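# Lower a crane-hung machine onto its pinned base plate

## Task

Use the crane buttons (holding black lowers the boom, holding white raises it) and the four cords, each running from the machine through a ring on a wooden block to an end knot, to set the hanging machine down softly on the base plate. It is done when both pins pass through the machine's lugs, the sling hangs slack and neither button is pressed. It fails if the machine moves quickly while in contact with a pin or the plate, or if anything is knocked out of the work area.

## Robot and tools

Robots: four i2rt Big YAM arms, arm1 to arm4, each ending in a five-finger right hand. Foot (base_link) poses in the scene frame, metres: arm1 x=+1.415 y=-0.100 z=+0.811 quat_wxyz=(+0.060, -0.007, -0.003, +0.998); arm2 x=-0.299 y=+1.398 z=+0.819 quat_wxyz=(+0.762, -0.003, -0.002, -0.648); arm3 x=-1.472 y=-0.253 z=+0.785 quat_wxyz=(+0.995, +0.003, +0.001, +0.097); arm4 x=+0.062 y=-1.422 z=+0.819 quat_wxyz=(+0.670, -0.007, +0.002, +0.742). Each foot looks along its own +x. Tables beneath the arms are at z=+0.720. Reach is roughly 1.07 m from the joint 1 axis.

Scene frame: origin on the floor, +z up, metres. The hand point sits 0.045 m ahead of the palm; its +z runs along straightened fingers, +y out of the palm, +x across the palm away from the thumb. Printed hand positions can be off, more so when the arm is extended. hand_target is the pose the currently held joint targets would give.

Tool move: all arguments optional. arm1..arm4 each take an object with joints, target, speed, min_time_s; cameras lists names from arm1_cam_wrist, arm2_cam_wrist, arm3_cam_wrist, arm4_cam_wrist, cam_high, cam_side, cam_wide, or all (empty list = none; omitted = all only for an empty move). joints is a per-arm dictionary of absolute targets by name, in radians for arm joints: joint1_rad -2.879..2.879 (yaw about the foot, positive counter-clockwise from above), joint2_rad 0..3.141 (shoulder, positive raises then moves forward), joint3_rad 0..3.019 (elbow, positive opens), joint4_rad -1.692..1.57 (hand pitch, positive lifts fingers), joint5_rad -1.57..1.57 (sideways, positive to the arm's right), joint6_rad -2.094..2.094 (roll, positive clockwise viewed from behind). Hand keys are unitless -1..1 absolute settings: hand_little, hand_ring, hand_middle, hand_index, hand_thumb_bend (+1 open/straight, -1 curled), hand_thumb_turn (+1 beside palm, -1 opposite the fingers), hand_force_limit (-1 about 0 N to +1 10 N, 15 N for thumb motors), hand_speed (-0.96..1; full at +0.48 and above). target is one absolute pose per arm, seven numbers [x, y, z, qw, qx, qy, qz] in the scene frame, reached along a straight line; speed 0.002..4.3 m/s (default 0.25), rotation capped at twice that in rad/s. With target, joints may hold only hand keys, or the call is rejected. min_time_s (0.1..8 s) sets a minimum duration for that arm's joint motions. Arms in one call start together; hand paths finish together; paths end after 10 s, any action after 15 s. Paths ignore obstacles and other arms, may lag, deviate or overshoot, especially near full extension; joint moves can swing wide. Each control step clips the commanded pose to 100 mm and 20 degrees of the measured one.

wait: seconds 0..10, plus optional cameras; commands nothing and returns state. zoom_image: camera plus region [x0, y0, x1, y1] in pixels from the top-left, max 504 by 504, only on the newest images. show_instructions: shows the reference page, no arguments. finished_scene: optional scene 1; final, so call only once the machine sits stably with everything released.

Results: per robot state, a move line naming commanded robots, pictures giving image order. Uncommanded robots are marked as last shown with not commanded status. Joint velocities in rad/s (within noise means still); joint torques in arm joint order, with offsets, noise and sign toward larger angle, entries 3 and 4 wrapping at ±28 N m. hand_stopped_by gives six words for little, ring, middle, index, thumb_bend, thumb_turn: moving, target, force, stalled, fault. <motor>_load_n is fingertip force in N, positive when pushed open; a dropped object shows as load near 0. Status: done within 1 cm and 2 degrees; off_target is not a stop; time_out stops the arm, which keeps pushing toward the on_its_own target; joint command not followed or pose unreachable means the self/other-arm check withheld targets; not_followed drops a hand target. After a refused call or a stop, remaining calls in that reply are skipped.

Fingers: each motor starts only when its target changes by 0.002 or more, stops at the target or at hand_force_limit while closing, then locks. To grip softly use hand_speed -0.94 or lower; faster closing can overshoot the force several times. To press harder raise hand_force_limit and send a more closed target. Start values: force limit 0, speed -0.8 (about 3.6 s full finger travel). Thumb fully opposite lets the hand wrap objects 0.035 to 0.065 m thick; handles down to about 0.025 m; thumb tip to index pad pinches light items. A wrist bracket on the little finger side protrudes and can strike things. The wrist camera is on the little finger side; with joint6 near -1.3 its image is upright.

Cautions: arms do not halt on contact and keep pushing. Never squeeze another robot's fingers or let arms press together; that fails the scene. Press buttons gently and briefly, watching the machine descend; lower slowly near the pins and plate. Guide with the cords without yanking or dropping anything; avoid slams or knocking items out of the area. Motors heat when holding loads or stretched; at 85 °C a MOTOR HOT line appears, at 100 °C the arm collapses for 30 to 60 s and affected keys read limit_stop_at_motor_heat and need resending. The world keeps running while you think, holding the last command; loose objects may get brief pushes.

Each tool is called after "Emit:" in YAML: its name, and indented under it one key for each argument.

Reference images:

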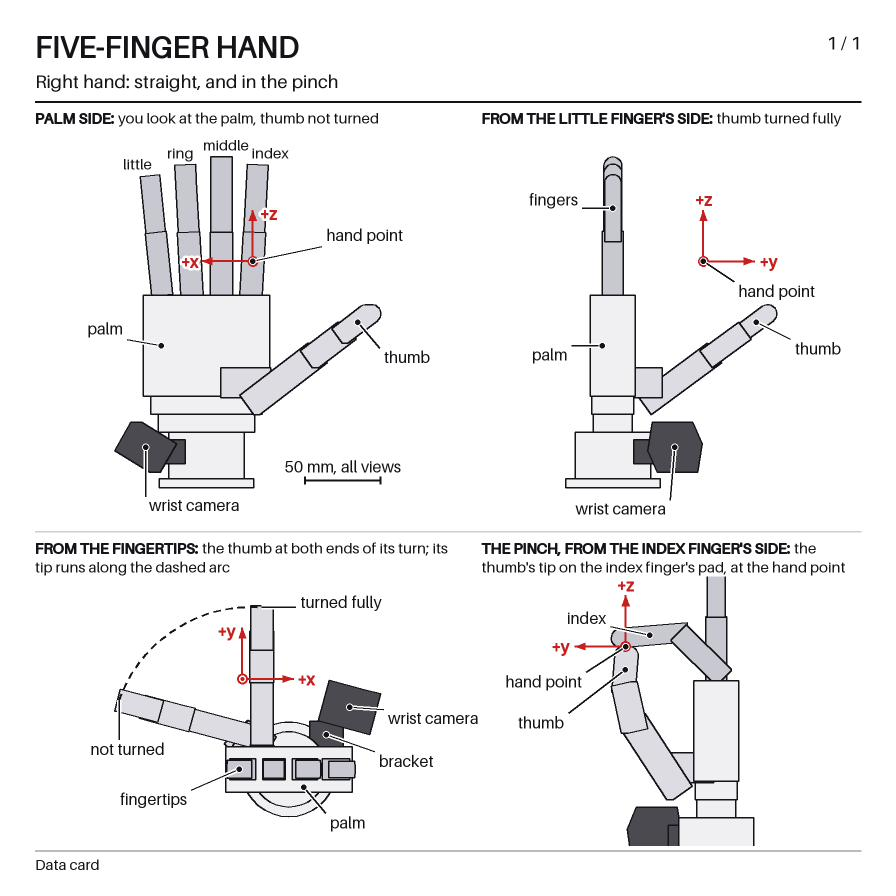

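## Session

Emit:
move:

Scene clock: 0.00 s.
Joint torques (N m): no reading
Motor temperatures (°C): arm1=[27 27 25 27 25 26] | arm2=[26 24 26 26 23 25] | arm3=[27 24 24 25 24 26] | arm4=[26 27 24 27 24 27]
Heat: arm1: hottest joint1_rad 27 °C; arm2: hottest joint1_rad 26 °C; arm3: hottest joint1_rad 27 °C; arm4: hottest joint2_rad 27 °C.
Joint velocities: within noise
arm1.joint_positions: joint1_rad=-0.521 joint2_rad=+0.630 joint3_rad=+1.464 joint4_rad=-1.295 joint5_rad=-0.225 joint6_rad=-0.905 hand_little=+1.000 hand_ring=+1.000 hand_middle=+1.000 hand_index=+1.000 hand_thumb_turn=+1.000 hand_thumb_bend=+1.000 hand_force_limit=+0.000 hand_speed=-0.800
arm1.joint_status: not commanded
arm1.hand_stopped_by: target,target,target,target,target,target
arm1.little_load_n: 0.0
arm1.ring_load_n: 0.0
arm1.middle_load_n: 0.0
arm1.index_load_n: 0.0
arm1.thumb_bend_load_n: 0.0
arm1.thumb_turn_load_n: 0.0
arm1.hand: x=+1.2165 y=+0.0209 z=+1.3254 quat_wxyz=(-0.518, +0.466, +0.711, -0.097) (m; scene frame)
arm1.hand_target: x=+1.2170 y=+0.0204 z=+1.3365 quat_wxyz=(-0.530, +0.460, +0.706, -0.097) (m; scene frame)
arm1.hand_status: not commanded
arm2.joint_positions: joint1_rad=-0.560 joint2_rad=+0.644 joint3_rad=+1.382 joint4_rad=-1.427 joint5_rad=-0.193 joint6_rad=-1.343 hand_little=+1.000 hand_ring=+1.000 hand_middle=+1.000 hand_index=+1.000 hand_thumb_turn=+1.000 hand_thumb_bend=+1.000 hand_force_limit=+0.000 hand_speed=-0.800
arm2.joint_status: not commanded
arm2.hand_stopped_by: target,target,target,target,target,target
arm2.little_load_n: 0.0
arm2.ring_load_n: 0.0
arm2.middle_load_n: 0.0
arm2.index_load_n: 0.0
arm2.thumb_bend_load_n: 0.0
arm2.thumb_turn_load_n: 0.0
arm2.hand: x=-0.3999 y=+1.1979 z=+1.2811 quat_wxyz=(+0.270, +0.445, -0.782, +0.343) (m; scene frame)
arm2.hand_target: x=-0.4001 y=+1.1975 z=+1.2925 quat_wxyz=(+0.280, +0.444, -0.776, +0.350) (m; scene frame)
arm2.hand_status: not commanded
arm3.joint_positions: joint1_rad=+0.097 joint2_rad=+0.612 joint3_rad=+1.380 joint4_rad=-1.621 joint5_rad=+0.149 joint6_rad=-1.286 hand_little=+1.000 hand_ring=+1.000 hand_middle=+1.000 hand_index=+1.000 hand_thumb_turn=+1.000 hand_thumb_bend=+1.000 hand_force_limit=+0.000 hand_speed=-0.800
arm3.joint_status: not commanded
arm3.hand_stopped_by: target,target,target,target,target,target
arm3.little_load_n: 0.0
arm3.ring_load_n: 0.0
arm3.middle_load_n: 0.0
arm3.index_load_n: 0.0
arm3.thumb_bend_load_n: 0.0
arm3.thumb_turn_load_n: 0.0
arm3.hand: x=-1.2948 y=-0.2840 z=+1.2286 quat_wxyz=(-0.035, +0.934, -0.024, +0.355) (m; scene frame)
arm3.hand_target: x=-1.2954 y=-0.2842 z=+1.2350 quat_wxyz=(-0.038, +0.931, -0.025, +0.363) (m; scene frame)
arm3.hand_status: not commanded
arm4.joint_positions: joint1_rad=-0.003 joint2_rad=+0.559 joint3_rad=+1.400 joint4_rad=-1.350 joint5_rad=+0.145 joint6_rad=-1.047 hand_little=+1.000 hand_ring=+1.000 hand_middle=+1.000 hand_index=+1.000 hand_thumb_turn=+1.000 hand_thumb_bend=+1.000 hand_force_limit=+0.000 hand_speed=-0.800
arm4.joint_status: not commanded
arm4.hand_stopped_by: target,target,target,target,target,target
arm4.little_load_n: 0.0
arm4.ring_load_n: 0.0
arm4.middle_load_n: 0.0
arm4.index_load_n: 0.0
arm4.thumb_bend_load_n: 0.0
arm4.thumb_turn_load_n: 0.0
arm4.hand: x=+0.1043 y=-1.2194 z=+1.3136 quat_wxyz=(-0.415, +0.744, +0.438, +0.286) (m; scene frame)
arm4.hand_target: x=+0.1043 y=-1.2200 z=+1.3237 quat_wxyz=(-0.425, +0.739, +0.434, +0.291) (m; scene frame)
arm4.hand_status: not commanded
pictures: arm1_cam_wrist, arm2_cam_wrist, arm3_cam_wrist, arm4_cam_wrist, cam_high, cam_side, cam_wide
Images, in order (width x height): arm1_cam_wrist 616x616, arm2_cam_wrist 616x616, arm3_cam_wrist 616x616, arm4_cam_wrist 616x616, cam_high 672x504, cam_side 672x504, cam_wide 672x504.

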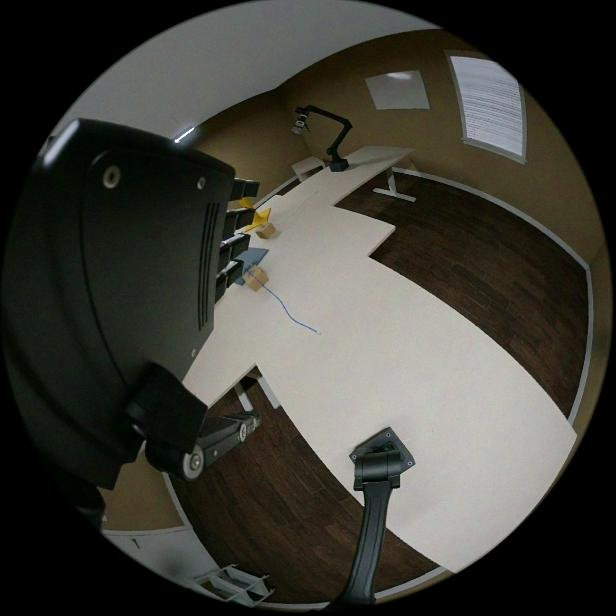

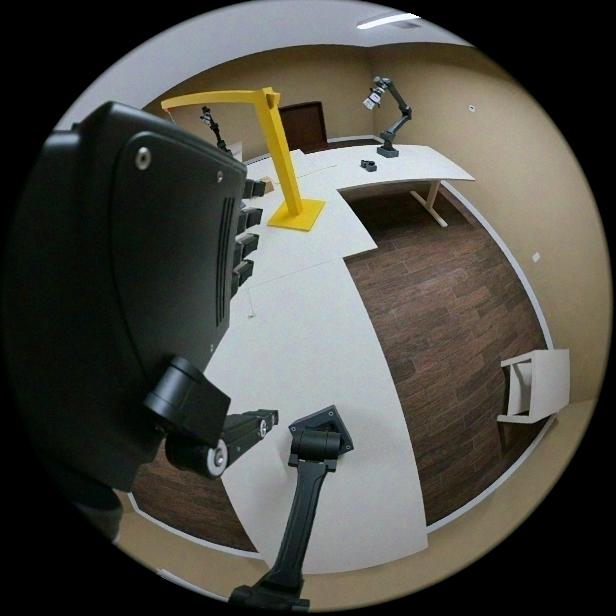

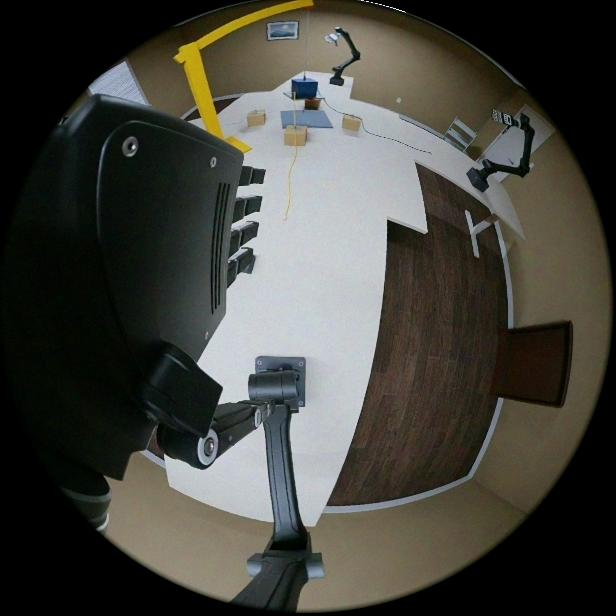

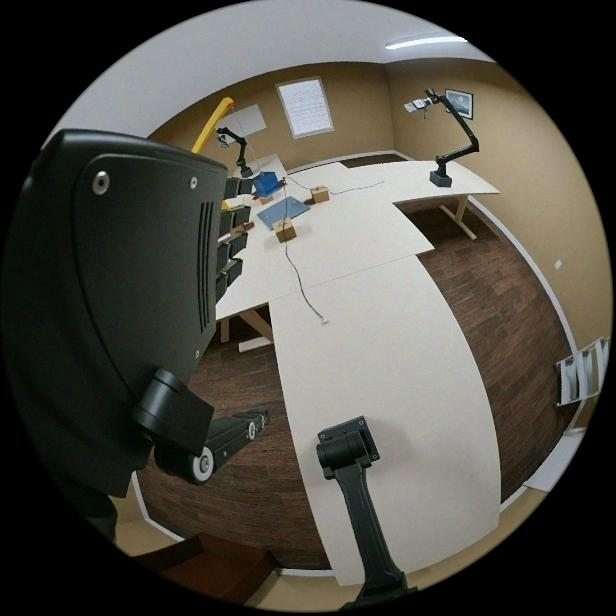

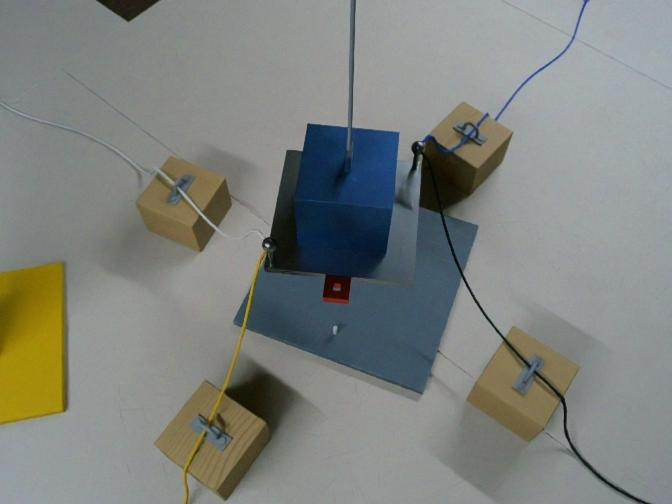

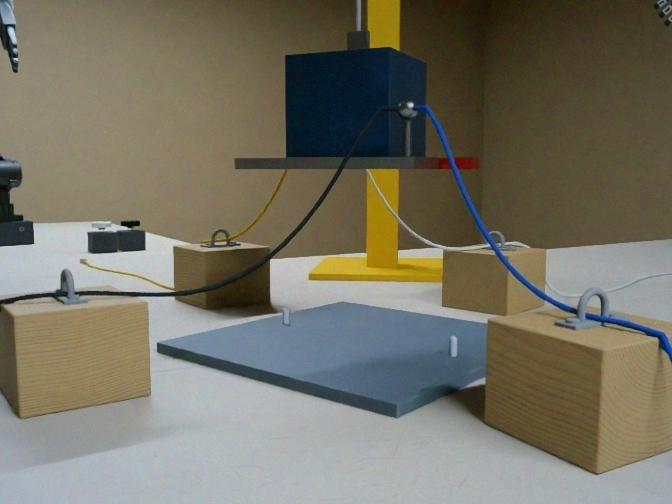

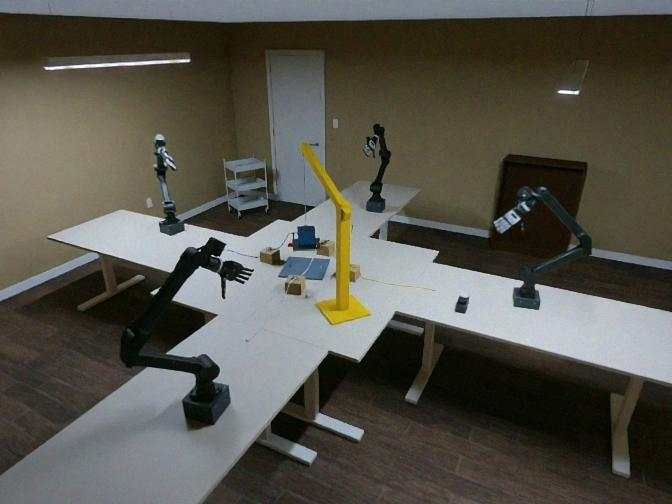

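Emit:
zoom_image:
  camera: "cam_high"
  region: [230, 100, 480, 400]

Emit:
zoom_image:
  camera: "cam_wide"
  region: [220, 180, 480, 360]

Emit:
zoom_image:
  camera: "cam_side"
  region: [150, 20, 520, 420]

Emit:
zoom_image:
  camera: "cam_side"
  region: [0, 150, 200, 300]

Emit:
zoom_image:
  camera: "arm1_cam_wrist"
  region: [180, 150, 400, 370]

Emit:
zoom_image:
  camera: "arm2_cam_wrist"
  region: [150, 80, 450, 380]

Emit:
zoom_image:
  camera: "arm3_cam_wrist"
  region: [150, 0, 450, 300]

Emit:
zoom_image:
  camera: "arm4_cam_wrist"
  region: [180, 90, 420, 330]

Scaled by 1.680 from the camera's image (finer frame: 960x720).

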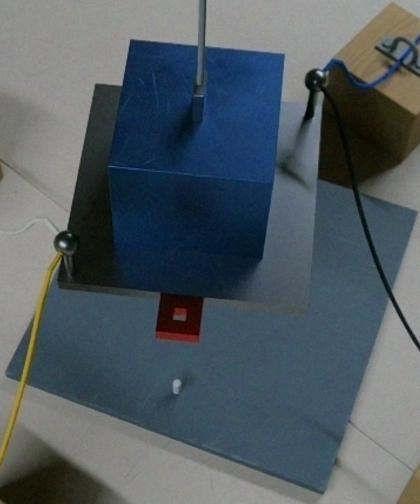

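Scaled by 1.938 from the camera's image (finer frame: 960x720).

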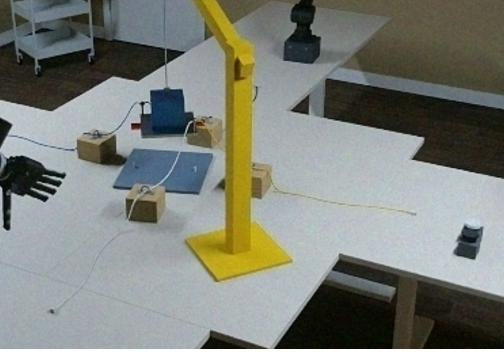

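Scaled by 1.260 from the camera's image (finer frame: 960x720).

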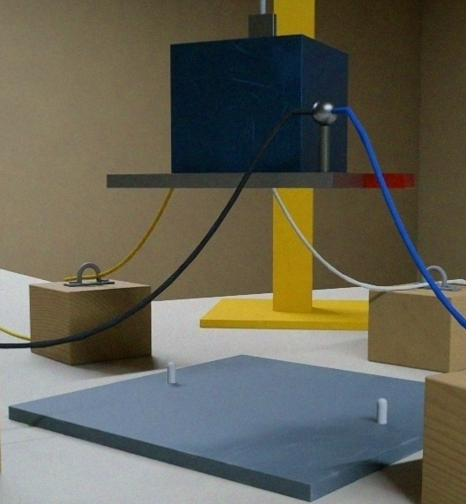

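Scaled by 2.520 from the camera's image (finer frame: 960x720).

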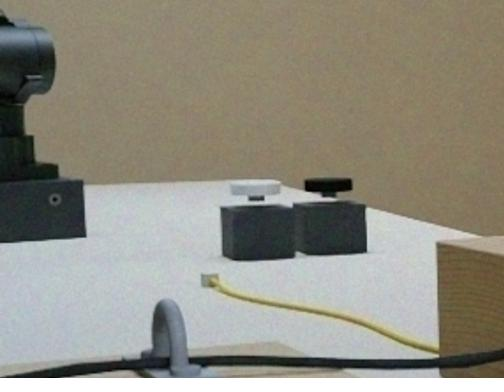

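Scaled by 2.291 from the camera's image (finer frame: 880x880).

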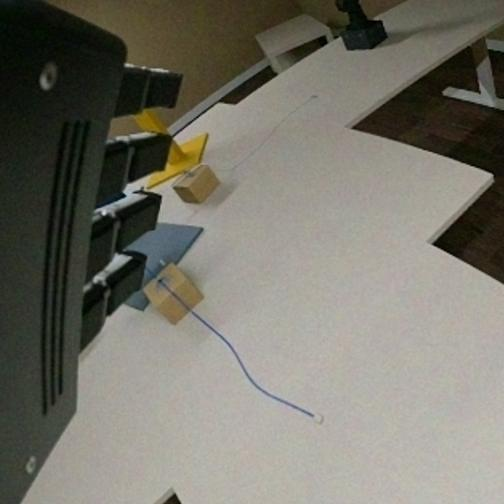

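Scaled by 1.680 from the camera's image (finer frame: 880x880).

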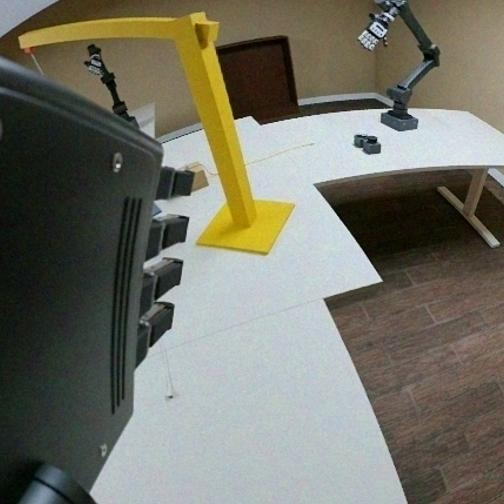

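Scaled by 1.680 from the camera's image (finer frame: 880x880).

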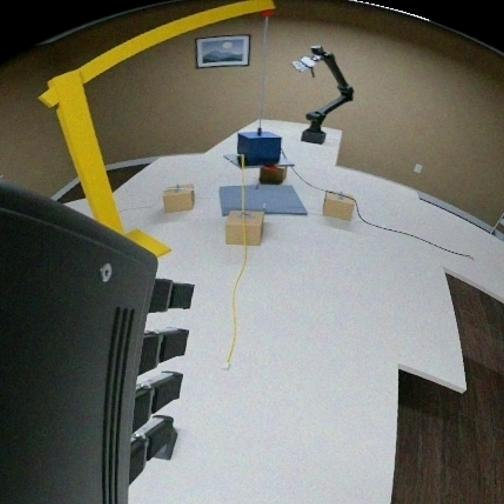

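Scaled by 2.100 from the camera's image (finer frame: 880x880).

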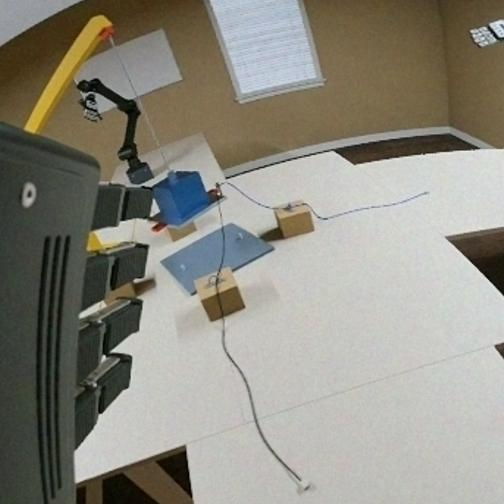

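Emit:
move:
  arm2: {"target": [-0.15, 0.95, 0.88, 0.483, -0.483, -0.630, 0.370], "joints": {"hand_thumb_turn": -1, "hand_index": 0.4, "hand_middle": 0.4, "hand_speed": 0.0}}
  arm4: {"target": [0.12, -0.96, 0.88, 0.370, -0.630, 0.483, -0.483], "joints": {"hand_thumb_turn": -1, "hand_index": 0.4, "hand_middle": 0.4, "hand_speed": 0.0}}
  arm3: {"target": [-1.12, -0.10, 1.02, 0, 1, 0, 0], "joints": {"hand_little": -1, "hand_ring": -1, "hand_middle": -1, "hand_speed": 0.0}}
  cameras: ["arm2_cam_wrist", "arm3_cam_wrist", "arm4_cam_wrist", "cam_wide"]

Scene clock: 23.63 s.
Joint torques (N m): arm1=[0.67 1.2 8.49 1.76 -0.08 -0.01] | arm2=[-0.62 -15.62 8.35 -0.87 0.54 0.06] | arm3=[1.67 -10.64 11.7 -0.58 -0.18 0.13] | arm4=[-0.03 -9.93 8.01 -0.85 0.56 0.13]
Motor temperatures (°C): arm1=[27 27 27 27 25 26] | arm2=[26 24 29 26 23 25] | arm3=[27 24 26 25 24 26] | arm4=[26 27 27 27 25 27]
Heat: arm1: hottest joint1_rad 27 °C; arm2: hottest joint3_rad 29 °C; arm3: hottest joint1_rad 27 °C; arm4: hottest joint2_rad 27 °C.
move: arm2 off_target; arm3 off_target; arm4 off_target
Joint velocities: within noise
arm1: as last shown
arm2.joint_positions: joint1_rad=+0.452 joint2_rad=+1.939 joint3_rad=+1.367 joint4_rad=-1.697 joint5_rad=+0.944 joint6_rad=+2.018 hand_little=+1.000 hand_ring=+1.000 hand_middle=+0.400 hand_index=+0.400 hand_thumb_turn=-1.000 hand_thumb_bend=+1.000 hand_force_limit=+0.000 hand_speed=+0.000
arm2.joint_status: all done
arm2.hand_stopped_by: target,target,target,target,target,target
arm2.little_load_n: 0.0
arm2.ring_load_n: 0.0
arm2.middle_load_n: 0.0
arm2.index_load_n: 0.0
arm2.thumb_bend_load_n: 0.0
arm2.thumb_turn_load_n: 0.0
arm2.hand: x=-0.1545 y=+0.9603 z=+0.8703 quat_wxyz=(+0.401, -0.424, -0.738, +0.339)
arm2.hand_target: x=-0.1506 y=+0.9502 z=+0.8799 quat_wxyz=(+0.391, -0.437, -0.734, +0.343)
arm2.hand_status: off_target (0.015 m and 17.4 deg from the pose sent, 0.534 m and 115.3 deg at the start; a joint's target at an end of its range on 66 of 157 steps)
arm3.joint_positions: joint1_rad=+0.310 joint2_rad=+1.475 joint3_rad=+1.401 joint4_rad=-1.540 joint5_rad=+0.008 joint6_rad=-1.066 hand_little=-1.000 hand_ring=-1.000 hand_middle=-1.000 hand_index=+1.000 hand_thumb_turn=+1.000 hand_thumb_bend=+1.000 hand_force_limit=+0.000 hand_speed=+0.000
arm3.joint_status: all done
arm3.hand_stopped_by: target,target,target,target,target,target
arm3.little_load_n: 0.0
arm3.ring_load_n: 0.0
arm3.middle_load_n: 0.0
arm3.index_load_n: 0.0
arm3.thumb_bend_load_n: -0.5
arm3.thumb_turn_load_n: 0.0
arm3.hand: x=-1.1310 y=-0.1123 z=+1.0060 quat_wxyz=(+0.011, +1.000, -0.001, -0.018)
arm3.hand_target: x=-1.1207 y=-0.1005 z=+1.0200 quat_wxyz=(+0.000, +1.000, +0.000, +0.000)
arm3.hand_status: off_target (0.022 m and 2.4 deg from the pose sent, 0.328 m and 41.9 deg at the start)
arm4.joint_positions: joint1_rad=+0.144 joint2_rad=+1.855 joint3_rad=+1.180 joint4_rad=-1.566 joint5_rad=+1.212 joint6_rad=+1.987 hand_little=+1.000 hand_ring=+1.000 hand_middle=+0.400 hand_index=+0.400 hand_thumb_turn=-1.000 hand_thumb_bend=+1.000 hand_force_limit=+0.000 hand_speed=+0.000
arm4.joint_status: all done
arm4.hand_stopped_by: target,target,target,target,target,target
arm4.little_load_n: 0.0
arm4.ring_load_n: 0.0
arm4.middle_load_n: 0.0
arm4.index_load_n: 0.0
arm4.thumb_bend_load_n: 0.0
arm4.thumb_turn_load_n: 0.5
arm4.hand: x=+0.1218 y=-0.9739 z=+0.8748 quat_wxyz=(-0.363, +0.644, -0.469, +0.484)
arm4.hand_target: x=+0.1203 y=-0.9603 z=+0.8803 quat_wxyz=(-0.369, +0.637, -0.480, +0.476)
arm4.hand_status: off_target (0.015 m and 2.4 deg from the pose sent, 0.505 m and 113.5 deg at the start; a joint's target at an end of its range on 25 of 157 steps)
Images, in order (width x height): arm2_cam_wrist 616x616, arm3_cam_wrist 616x616, arm4_cam_wrist 616x616, cam_wide 672x504.

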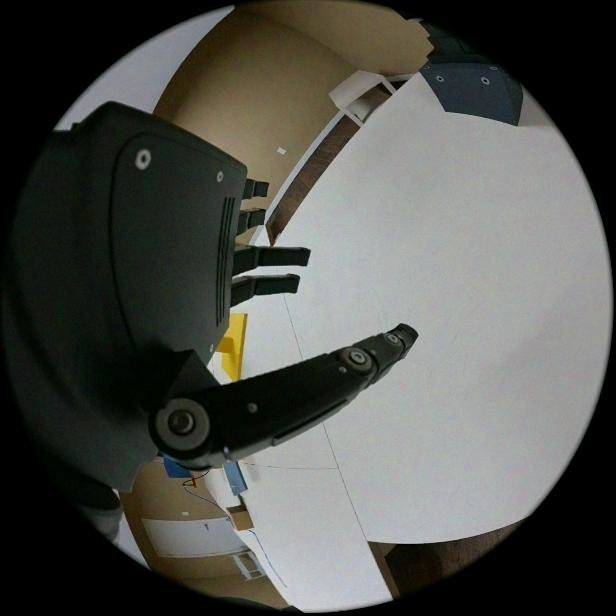

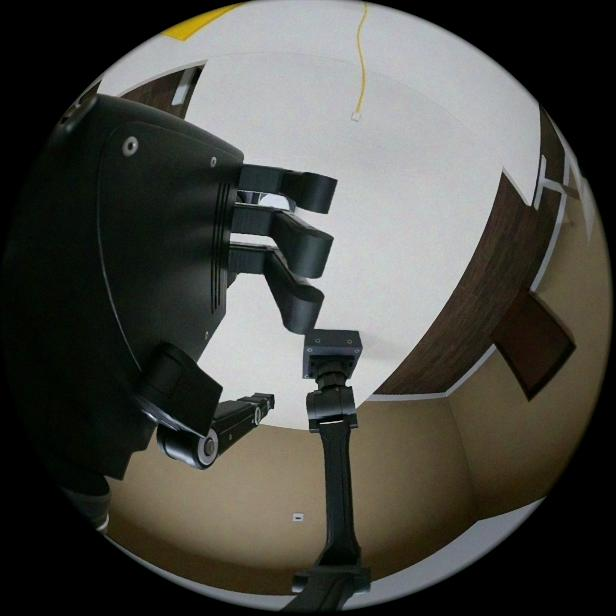

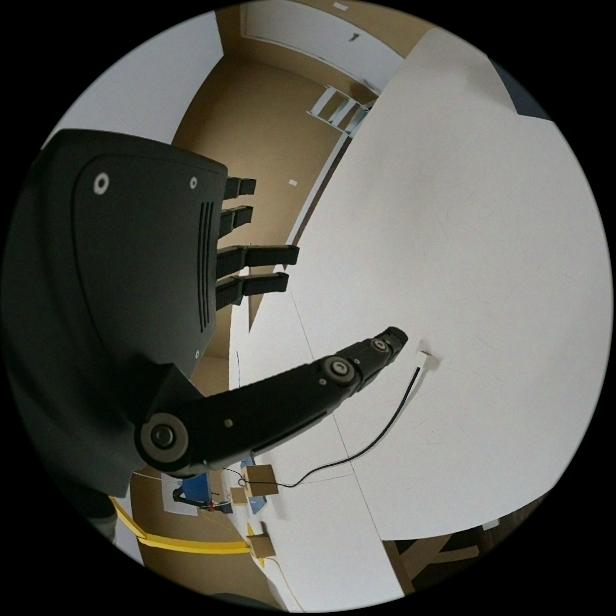

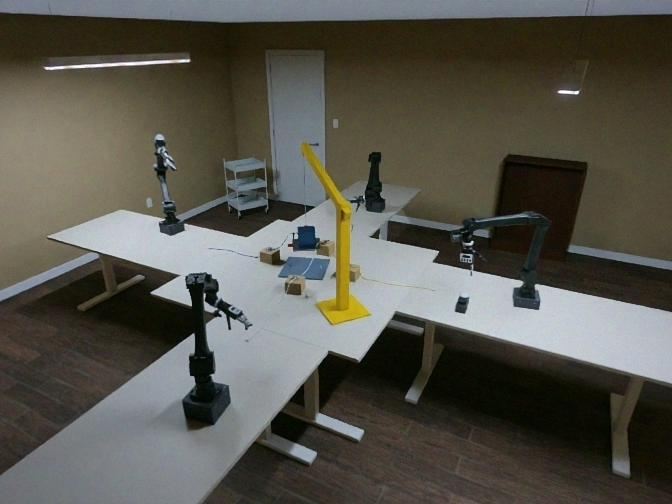

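Emit:
zoom_image:
  camera: "arm2_cam_wrist"
  region: [230, 280, 480, 530]

Emit:
zoom_image:
  camera: "arm4_cam_wrist"
  region: [230, 280, 480, 530]

Emit:
move:
  arm3: {"target": [-1.06, 0.14, 1.05, 0, 1, 0, 0], "joints": {"hand_thumb_bend": 0}}
  cameras: ["arm3_cam_wrist"]

Scaled by 2.016 from the camera's image (finer frame: 880x880).

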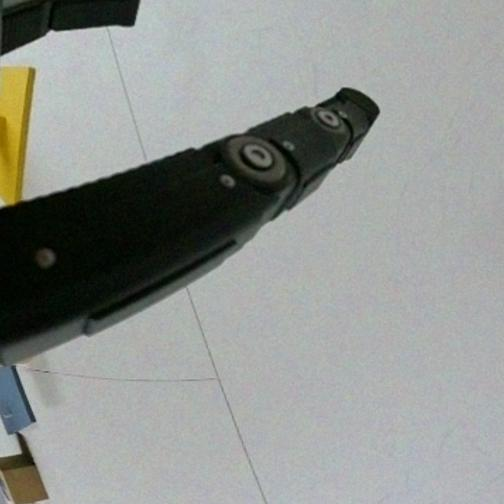

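Scaled by 2.016 from the camera's image (finer frame: 880x880).

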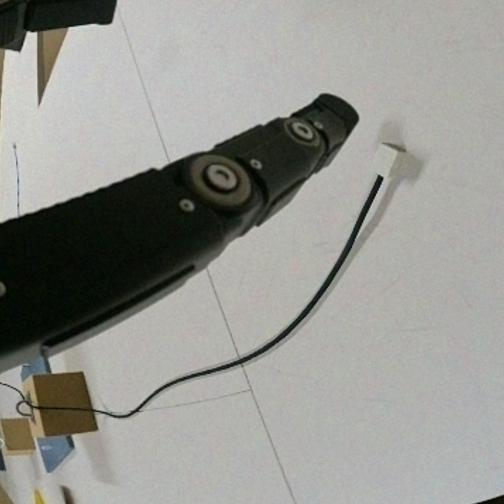

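Scene clock: 29.33 s.
Joint torques (N m): arm1=[0.5 1.38 8.55 1.78 -0.08 -0.03] | arm2=[-0.67 -15.62 8.34 -0.87 0.54 0.06] | arm3=[0.62 -16.67 11.89 -0.73 -0.01 0.11] | arm4=[0.09 -10.05 8.03 -0.83 0.57 0.1]
Motor temperatures (°C): arm1=[27 27 27 27 25 26] | arm2=[26 24 29 26 23 25] | arm3=[27 25 28 25 24 26] | arm4=[26 28 27 27 25 27]
Heat: arm1: hottest joint1_rad 27 °C; arm2: hottest joint3_rad 29 °C; arm3: hottest joint3_rad 28 °C; arm4: hottest joint2_rad 28 °C.
move: arm3 off_target
Joint velocities: within noise
arm1, arm2, arm4: as last shown
arm2.index_load_n: -0.5
arm3.joint_positions: joint1_rad=+0.611 joint2_rad=+1.958 joint3_rad=+2.147 joint4_rad=-1.682 joint5_rad=+0.008 joint6_rad=-0.782 hand_little=-1.000 hand_ring=-1.000 hand_middle=-1.000 hand_index=+1.000 hand_thumb_turn=+1.000 hand_thumb_bend=+0.000 hand_force_limit=+0.000 hand_speed=+0.000
arm3.joint_status: all done
arm3.hand_stopped_by: target,target,target,target,target,target
arm3.little_load_n: 0.0
arm3.ring_load_n: 0.0
arm3.middle_load_n: 0.0
arm3.index_load_n: 0.0
arm3.thumb_bend_load_n: 0.0
arm3.thumb_turn_load_n: 0.0
arm3.hand: x=-1.0673 y=+0.1329 z=+1.0419 quat_wxyz=(-0.028, +0.999, +0.008, +0.029)
arm3.hand_target: x=-1.0606 y=+0.1393 z=+1.0493 quat_wxyz=(-0.035, +0.999, +0.002, +0.037)
arm3.hand_status: off_target (0.013 m and 4.7 deg from the pose sent, 0.266 m and 2.4 deg at the start; a joint's target at an end of its range on 27 of 51 steps)
arm4.joint_positions: joint1_rad=+0.144 joint2_rad=+1.855 joint3_rad=+1.180 joint4_rad=-1.566 joint5_rad=+1.212 joint6_rad=+1.988 hand_little=+1.000 hand_ring=+1.000 hand_middle=+0.400 hand_index=+0.400 hand_thumb_turn=-1.000 hand_thumb_bend=+1.000 hand_force_limit=+0.000 hand_speed=+0.000
arm4.thumb_turn_load_n: 0.0
Images, in order (width x height): arm3_cam_wrist 616x616.

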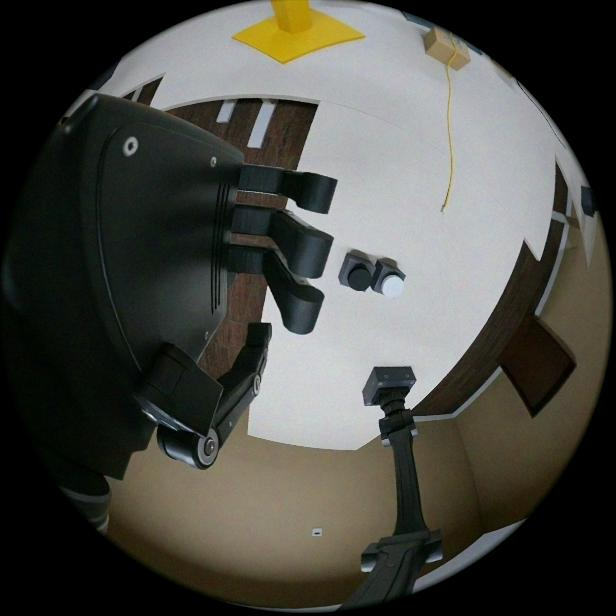

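Emit:
move:
  arm3: {"target": [-1.113, -0.034, 0.93, 0, 1, 0, 0]}
  cameras: ["arm3_cam_wrist", "cam_side", "cam_wide"]

Emit:
zoom_image:
  camera: "arm3_cam_wrist"
  region: [220, 180, 440, 400]

Emit:
zoom_image:
  camera: "cam_side"
  region: [0, 120, 200, 270]

Emit:
zoom_image:
  camera: "cam_wide"
  region: [410, 200, 560, 330]

Scene clock: 33.03 s.
Joint torques (N m): arm1=[0.67 1.61 8.57 1.76 -0.07 -0.03] | arm2=[-0.67 -15.68 8.34 -0.85 0.54 0.06] | arm3=[0.38 -13.57 7.13 -0.02 -0.11 -0.08] | arm4=[-0.03 -10.34 8.01 -0.81 0.58 0.11]
Motor temperatures (°C): arm1=[27 27 27 27 25 26] | arm2=[26 24 29 26 23 25] | arm3=[27 25 28 25 24 26] | arm4=[26 28 27 27 25 27]
Heat: arm1: hottest joint1_rad 27 °C; arm2: hottest joint3_rad 29 °C; arm3: hottest joint3_rad 28 °C; arm4: hottest joint2_rad 28 °C.
move: arm3 done
Joint velocities: within noise
arm1, arm2, arm4: as last shown
arm2.index_load_n: 0.0
arm3.joint_positions: joint1_rad=+0.437 joint2_rad=+1.628 joint3_rad=+1.390 joint4_rad=-1.338 joint5_rad=+0.007 joint6_rad=-0.934 hand_little=-1.000 hand_ring=-1.000 hand_middle=-1.000 hand_index=+1.000 hand_thumb_turn=+1.000 hand_thumb_bend=+0.000 hand_force_limit=+0.000 hand_speed=+0.000
arm3.joint_status: not commanded
arm3.hand_stopped_by: target,target,target,target,target,target
arm3.little_load_n: 0.0
arm3.ring_load_n: 0.0
arm3.middle_load_n: 0.0
arm3.index_load_n: 0.0
arm3.thumb_bend_load_n: 0.0
arm3.thumb_turn_load_n: 0.0
arm3.hand: x=-1.1133 y=-0.0317 z=+0.9327 quat_wxyz=(+0.002, +1.000, -0.003, -0.001)
arm3.hand_target: x=-1.1130 y=-0.0340 z=+0.9300 quat_wxyz=(+0.000, +1.000, +0.000, +0.000)
arm3.hand_status: done (0.004 m and 0.4 deg from the pose sent, 0.206 m and 4.7 deg at the start)
Images, in order (width x height): arm3_cam_wrist 616x616, cam_side 672x504, cam_wide 672x504.

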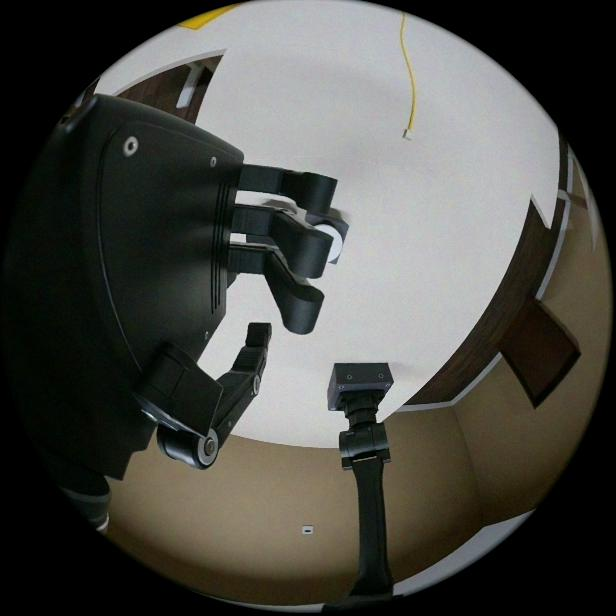

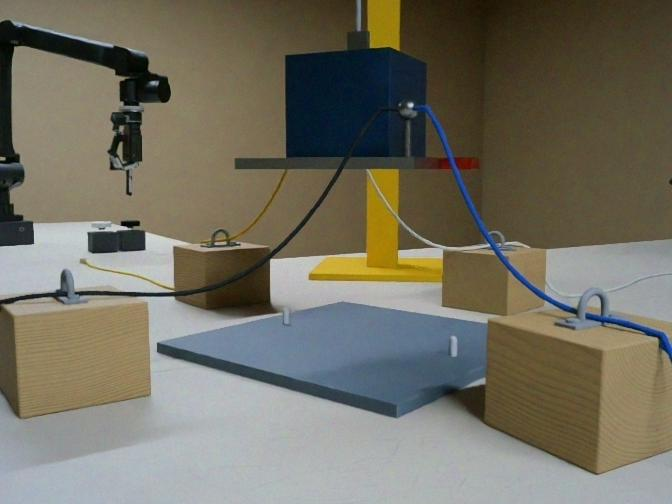

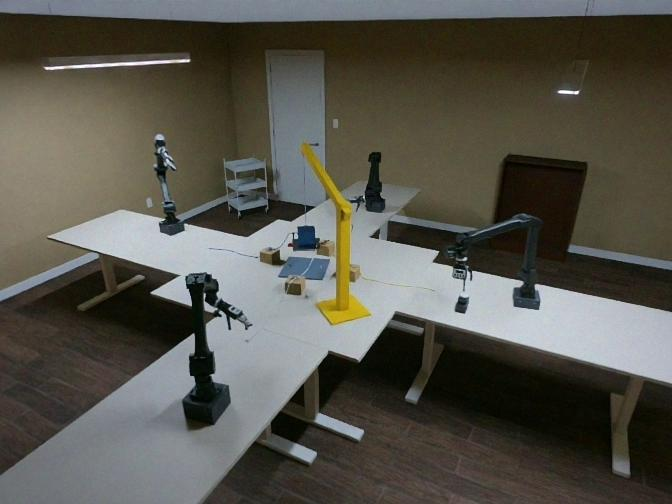

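Scaled by 2.291 from the camera's image (finer frame: 880x880).

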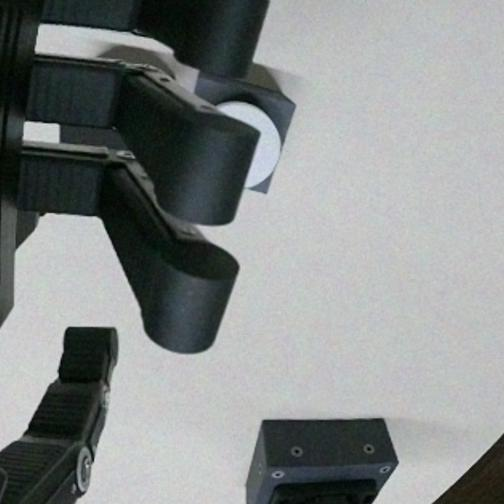

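Scaled by 2.520 from the camera's image (finer frame: 960x720).

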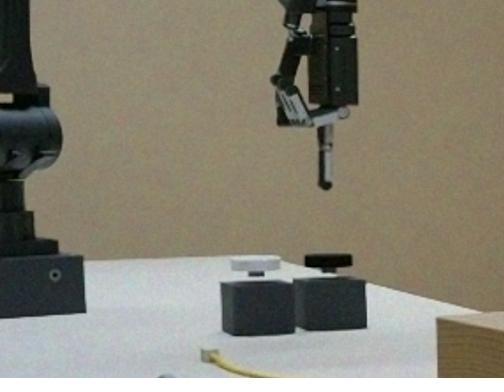

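Scaled by 3.360 from the camera's image (finer frame: 960x720).

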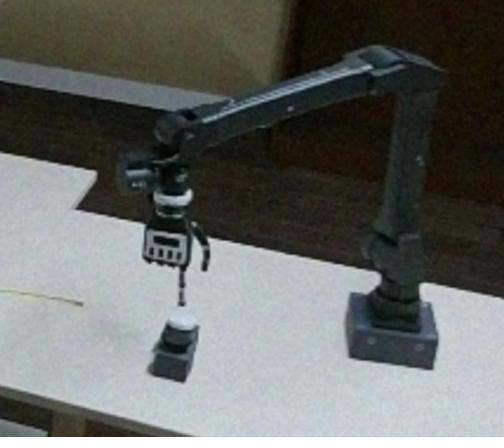

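Emit:
move:
  arm3: {"target": [-1.112, -0.034, 0.865, 0, 1, 0, 0], "speed": 0.1}
  cameras: ["cam_side", "cam_wide", "cam_high"]

Emit:
zoom_image:
  camera: "cam_side"
  region: [60, 170, 180, 260]

Emit:
zoom_image:
  camera: "cam_wide"
  region: [430, 230, 510, 330]

Scene clock: 35.50 s.
Joint torques (N m): arm1=[0.44 1.55 8.47 1.83 -0.09 -0.01] | arm2=[-0.67 -15.62 8.35 -0.87 0.54 0.06] | arm3=[0.26 -12.51 6.61 -0.01 -0.11 -0.06] | arm4=[-0.03 -10.11 8.03 -0.85 0.56 0.1]
Motor temperatures (°C): arm1=[27 27 27 27 25 26] | arm2=[26 24 29 26 23 25] | arm3=[27 25 28 25 24 26] | arm4=[26 28 27 27 25 27]
Heat: arm1: hottest joint1_rad 27 °C; arm2: hottest joint3_rad 29 °C; arm3: hottest joint3_rad 28 °C; arm4: hottest joint2_rad 28 °C.
move: arm3 done
Joint velocities: within noise
arm1, arm2, arm4: as last shown
arm3.joint_positions: joint1_rad=+0.437 joint2_rad=+1.668 joint3_rad=+1.283 joint4_rad=-1.174 joint5_rad=+0.007 joint6_rad=-0.936 hand_little=-1.000 hand_ring=-1.000 hand_middle=-1.000 hand_index=+1.000 hand_thumb_turn=+1.000 hand_thumb_bend=+0.000 hand_force_limit=+0.000 hand_speed=+0.000
arm3.joint_status: not commanded
arm3.hand_stopped_by: target,target,target,target,target,target
arm3.little_load_n: 0.0
arm3.ring_load_n: 0.0
arm3.middle_load_n: 0.0
arm3.index_load_n: 0.0
arm3.thumb_bend_load_n: 0.0
arm3.thumb_turn_load_n: 0.0
arm3.hand: x=-1.1113 y=-0.0300 z=+0.8745 quat_wxyz=(-0.004, +1.000, -0.002, +0.006)
arm3.hand_target: x=-1.1122 y=-0.0341 z=+0.8652 quat_wxyz=(+0.000, +1.000, +0.000, +0.000)
arm3.hand_status: done (0.010 m and 0.8 deg from the pose sent, 0.068 m and 0.4 deg at the start)
pictures: cam_high, cam_side, cam_wide
Images, in order (width x height): cam_high 672x504, cam_side 672x504, cam_wide 672x504.

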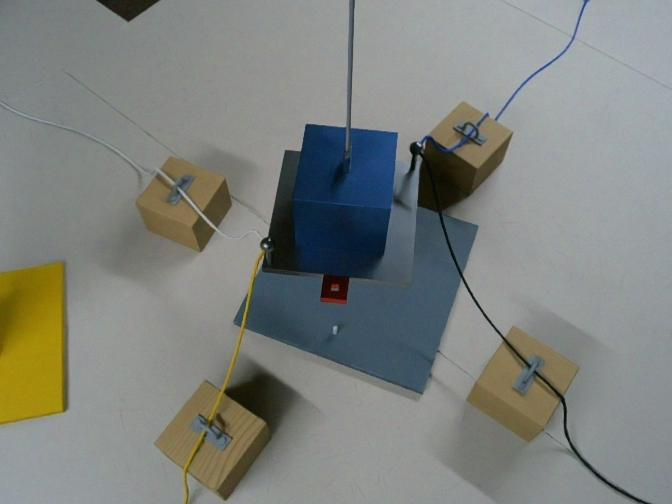

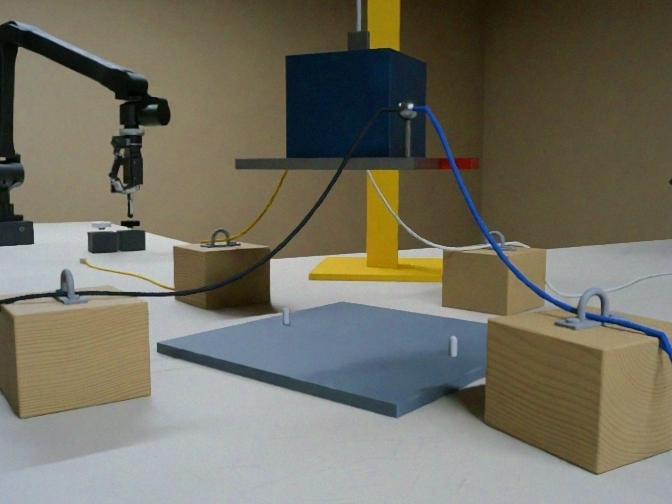

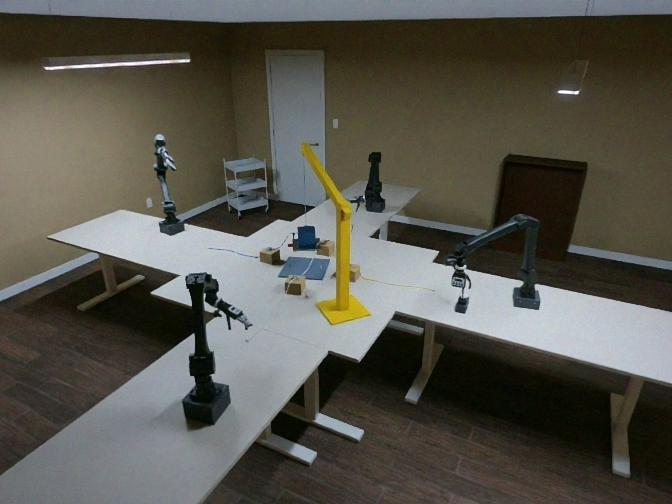

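Scaled by 4.200 from the camera's image (finer frame: 960x720).

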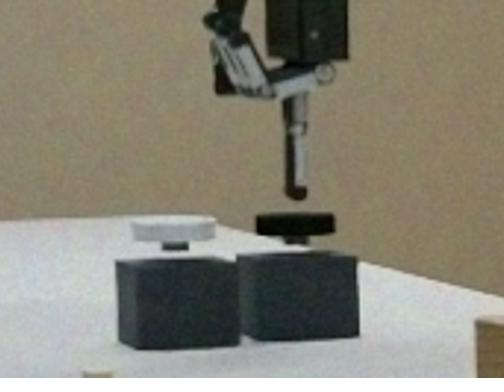

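Scaled by 5.040 from the camera's image (finer frame: 960x720).

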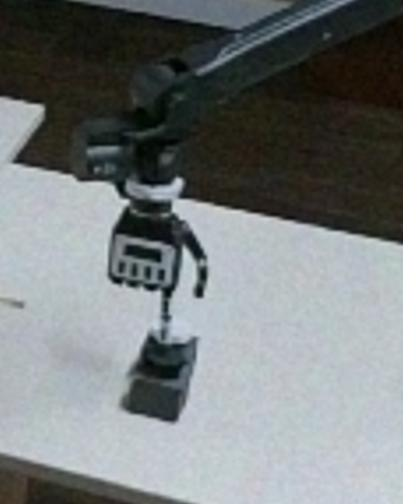

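Emit:
move:
  arm3: {"target": [-1.111, -0.036, 0.850, 0, 1, 0, 0], "speed": 0.1}
  cameras: ["cam_side"]

Emit:
zoom_image:
  camera: "cam_side"
  region: [60, 170, 180, 260]

Scene clock: 37.00 s.
Joint torques (N m): arm1=[0.44 1.26 8.57 1.84 -0.08 -0.03] | arm2=[-0.67 -15.62 8.35 -0.85 0.54 0.06] | arm3=[-0.21 -11.75 6.26 0.18 -0.09 -0.07] | arm4=[0.03 -10.05 7.97 -0.81 0.57 0.09]
Motor temperatures (°C): arm1=[27 27 27 27 25 26] | arm2=[26 24 30 26 23 25] | arm3=[27 25 28 25 24 26] | arm4=[26 28 27 27 25 27]
Heat: arm1: hottest joint1_rad 27 °C; arm2: hottest joint3_rad 30 °C; arm3: hottest joint3_rad 28 °C; arm4: hottest joint2_rad 28 °C.
move: arm3 off_target
Joint velocities: within noise
arm1, arm2, arm4: as last shown
arm1.middle_load_n: -0.5
arm2.ring_load_n: -0.5
arm3.joint_positions: joint1_rad=+0.437 joint2_rad=+1.673 joint3_rad=+1.265 joint4_rad=-1.139 joint5_rad=+0.006 joint6_rad=-0.941 hand_little=-1.000 hand_ring=-1.000 hand_middle=-1.000 hand_index=+1.000 hand_thumb_turn=+1.000 hand_thumb_bend=+0.000 hand_force_limit=+0.000 hand_speed=+0.000
arm3.joint_status: not commanded
arm3.hand_stopped_by: target,target,target,target,target,target
arm3.little_load_n: 0.0
arm3.ring_load_n: 0.0
arm3.middle_load_n: 0.0
arm3.index_load_n: 0.0
arm3.thumb_bend_load_n: 0.0
arm3.thumb_turn_load_n: 0.0
arm3.hand: x=-1.1101 y=-0.0291 z=+0.8650 quat_wxyz=(-0.007, +1.000, +0.000, +0.010)
arm3.hand_target: x=-1.1115 y=-0.0361 z=+0.8504 quat_wxyz=(+0.000, +1.000, +0.000, +0.000)
arm3.hand_status: off_target (0.017 m and 1.4 deg from the pose sent, 0.025 m and 0.8 deg at the start)
Images, in order (width x height): cam_side 672x504.

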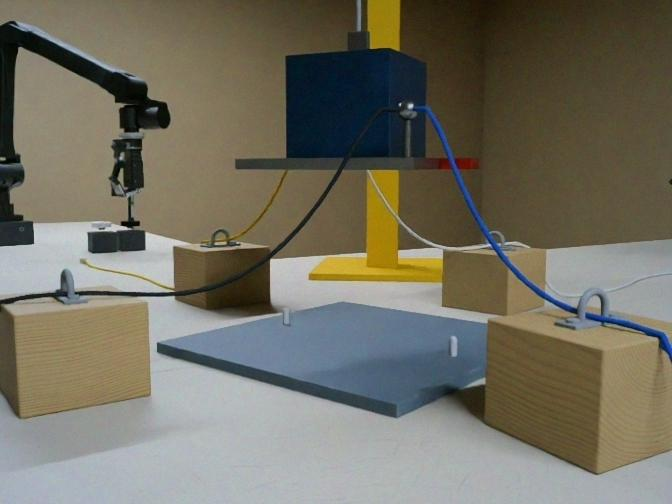

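Scaled by 4.200 from the camera's image (finer frame: 960x720).

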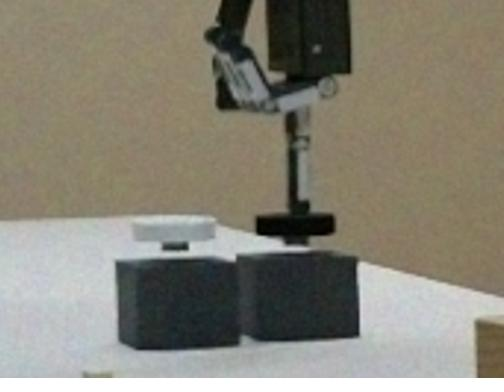

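Emit:
move:
  arm3: {"target": [-1.111, -0.034, 0.840, 0, 1, 0, 0], "speed": 0.1}
  cameras: ["cam_side"]

Emit:
zoom_image:
  camera: "cam_side"
  region: [60, 170, 180, 260]

Scene clock: 38.33 s.
Joint torques (N m): arm1=[0.62 1.2 8.54 1.8 -0.05 -0.02] | arm2=[-0.62 -15.68 8.35 -0.87 0.54 0.06] | arm3=[0.09 -10.64 5.9 0.53 0.05 -0.04] | arm4=[-0.09 -10.11 8.02 -0.81 0.57 0.1]
Motor temperatures (°C): arm1=[27 27 28 27 25 26] | arm2=[26 24 30 26 23 25] | arm3=[27 25 28 25 24 26] | arm4=[26 28 27 27 25 27]
Heat: arm1: hottest joint3_rad 28 °C; arm2: hottest joint3_rad 30 °C; arm3: hottest joint3_rad 28 °C; arm4: hottest joint2_rad 28 °C.
move: arm3 off_target
Joint velocities: within noise
arm1, arm2, arm4: as last shown
arm1.ring_load_n: -0.5
arm1.middle_load_n: 0.0
arm3.joint_positions: joint1_rad=+0.437 joint2_rad=+1.674 joint3_rad=+1.258 joint4_rad=-1.125 joint5_rad=+0.003 joint6_rad=-0.941 hand_little=-1.000 hand_ring=-1.000 hand_middle=-1.000 hand_index=+1.000 hand_thumb_turn=+1.000 hand_thumb_bend=+0.000 hand_force_limit=+0.000 hand_speed=+0.000
arm3.joint_status: not commanded
arm3.hand_stopped_by: target,target,target,target,target,target
arm3.little_load_n: 0.0
arm3.ring_load_n: 0.0
arm3.middle_load_n: 0.0
arm3.index_load_n: -1.0
arm3.thumb_bend_load_n: 0.0
arm3.thumb_turn_load_n: 0.0
arm3.hand: x=-1.1093 y=-0.0279 z=+0.8622 quat_wxyz=(-0.011, +1.000, +0.000, +0.012)
arm3.hand_target: x=-1.1119 y=-0.0344 z=+0.8407 quat_wxyz=(+0.000, +1.000, +0.000, +0.000)
arm3.hand_status: off_target (0.023 m and 1.9 deg from the pose sent, 0.026 m and 1.4 deg at the start)
Images, in order (width x height): cam_side 672x504.

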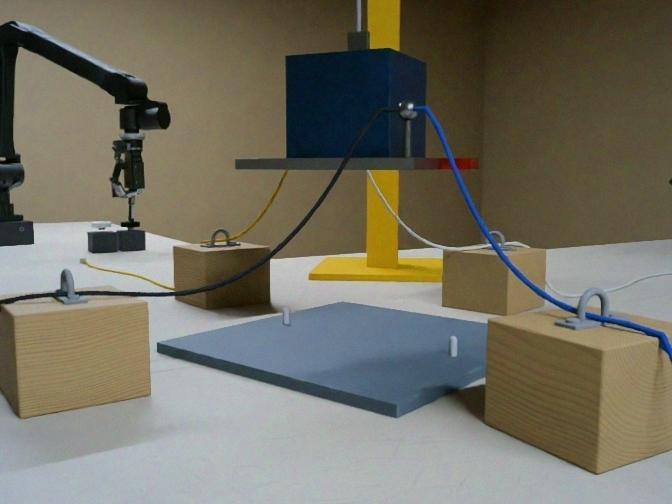

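Scaled by 4.200 from the camera's image (finer frame: 960x720).

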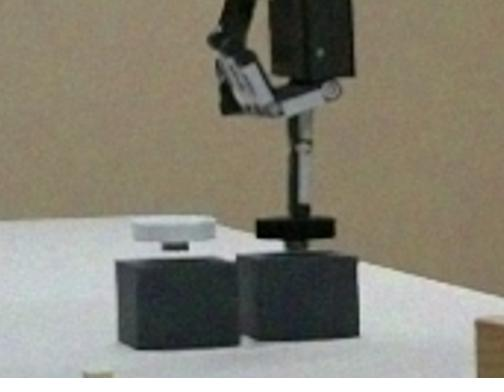

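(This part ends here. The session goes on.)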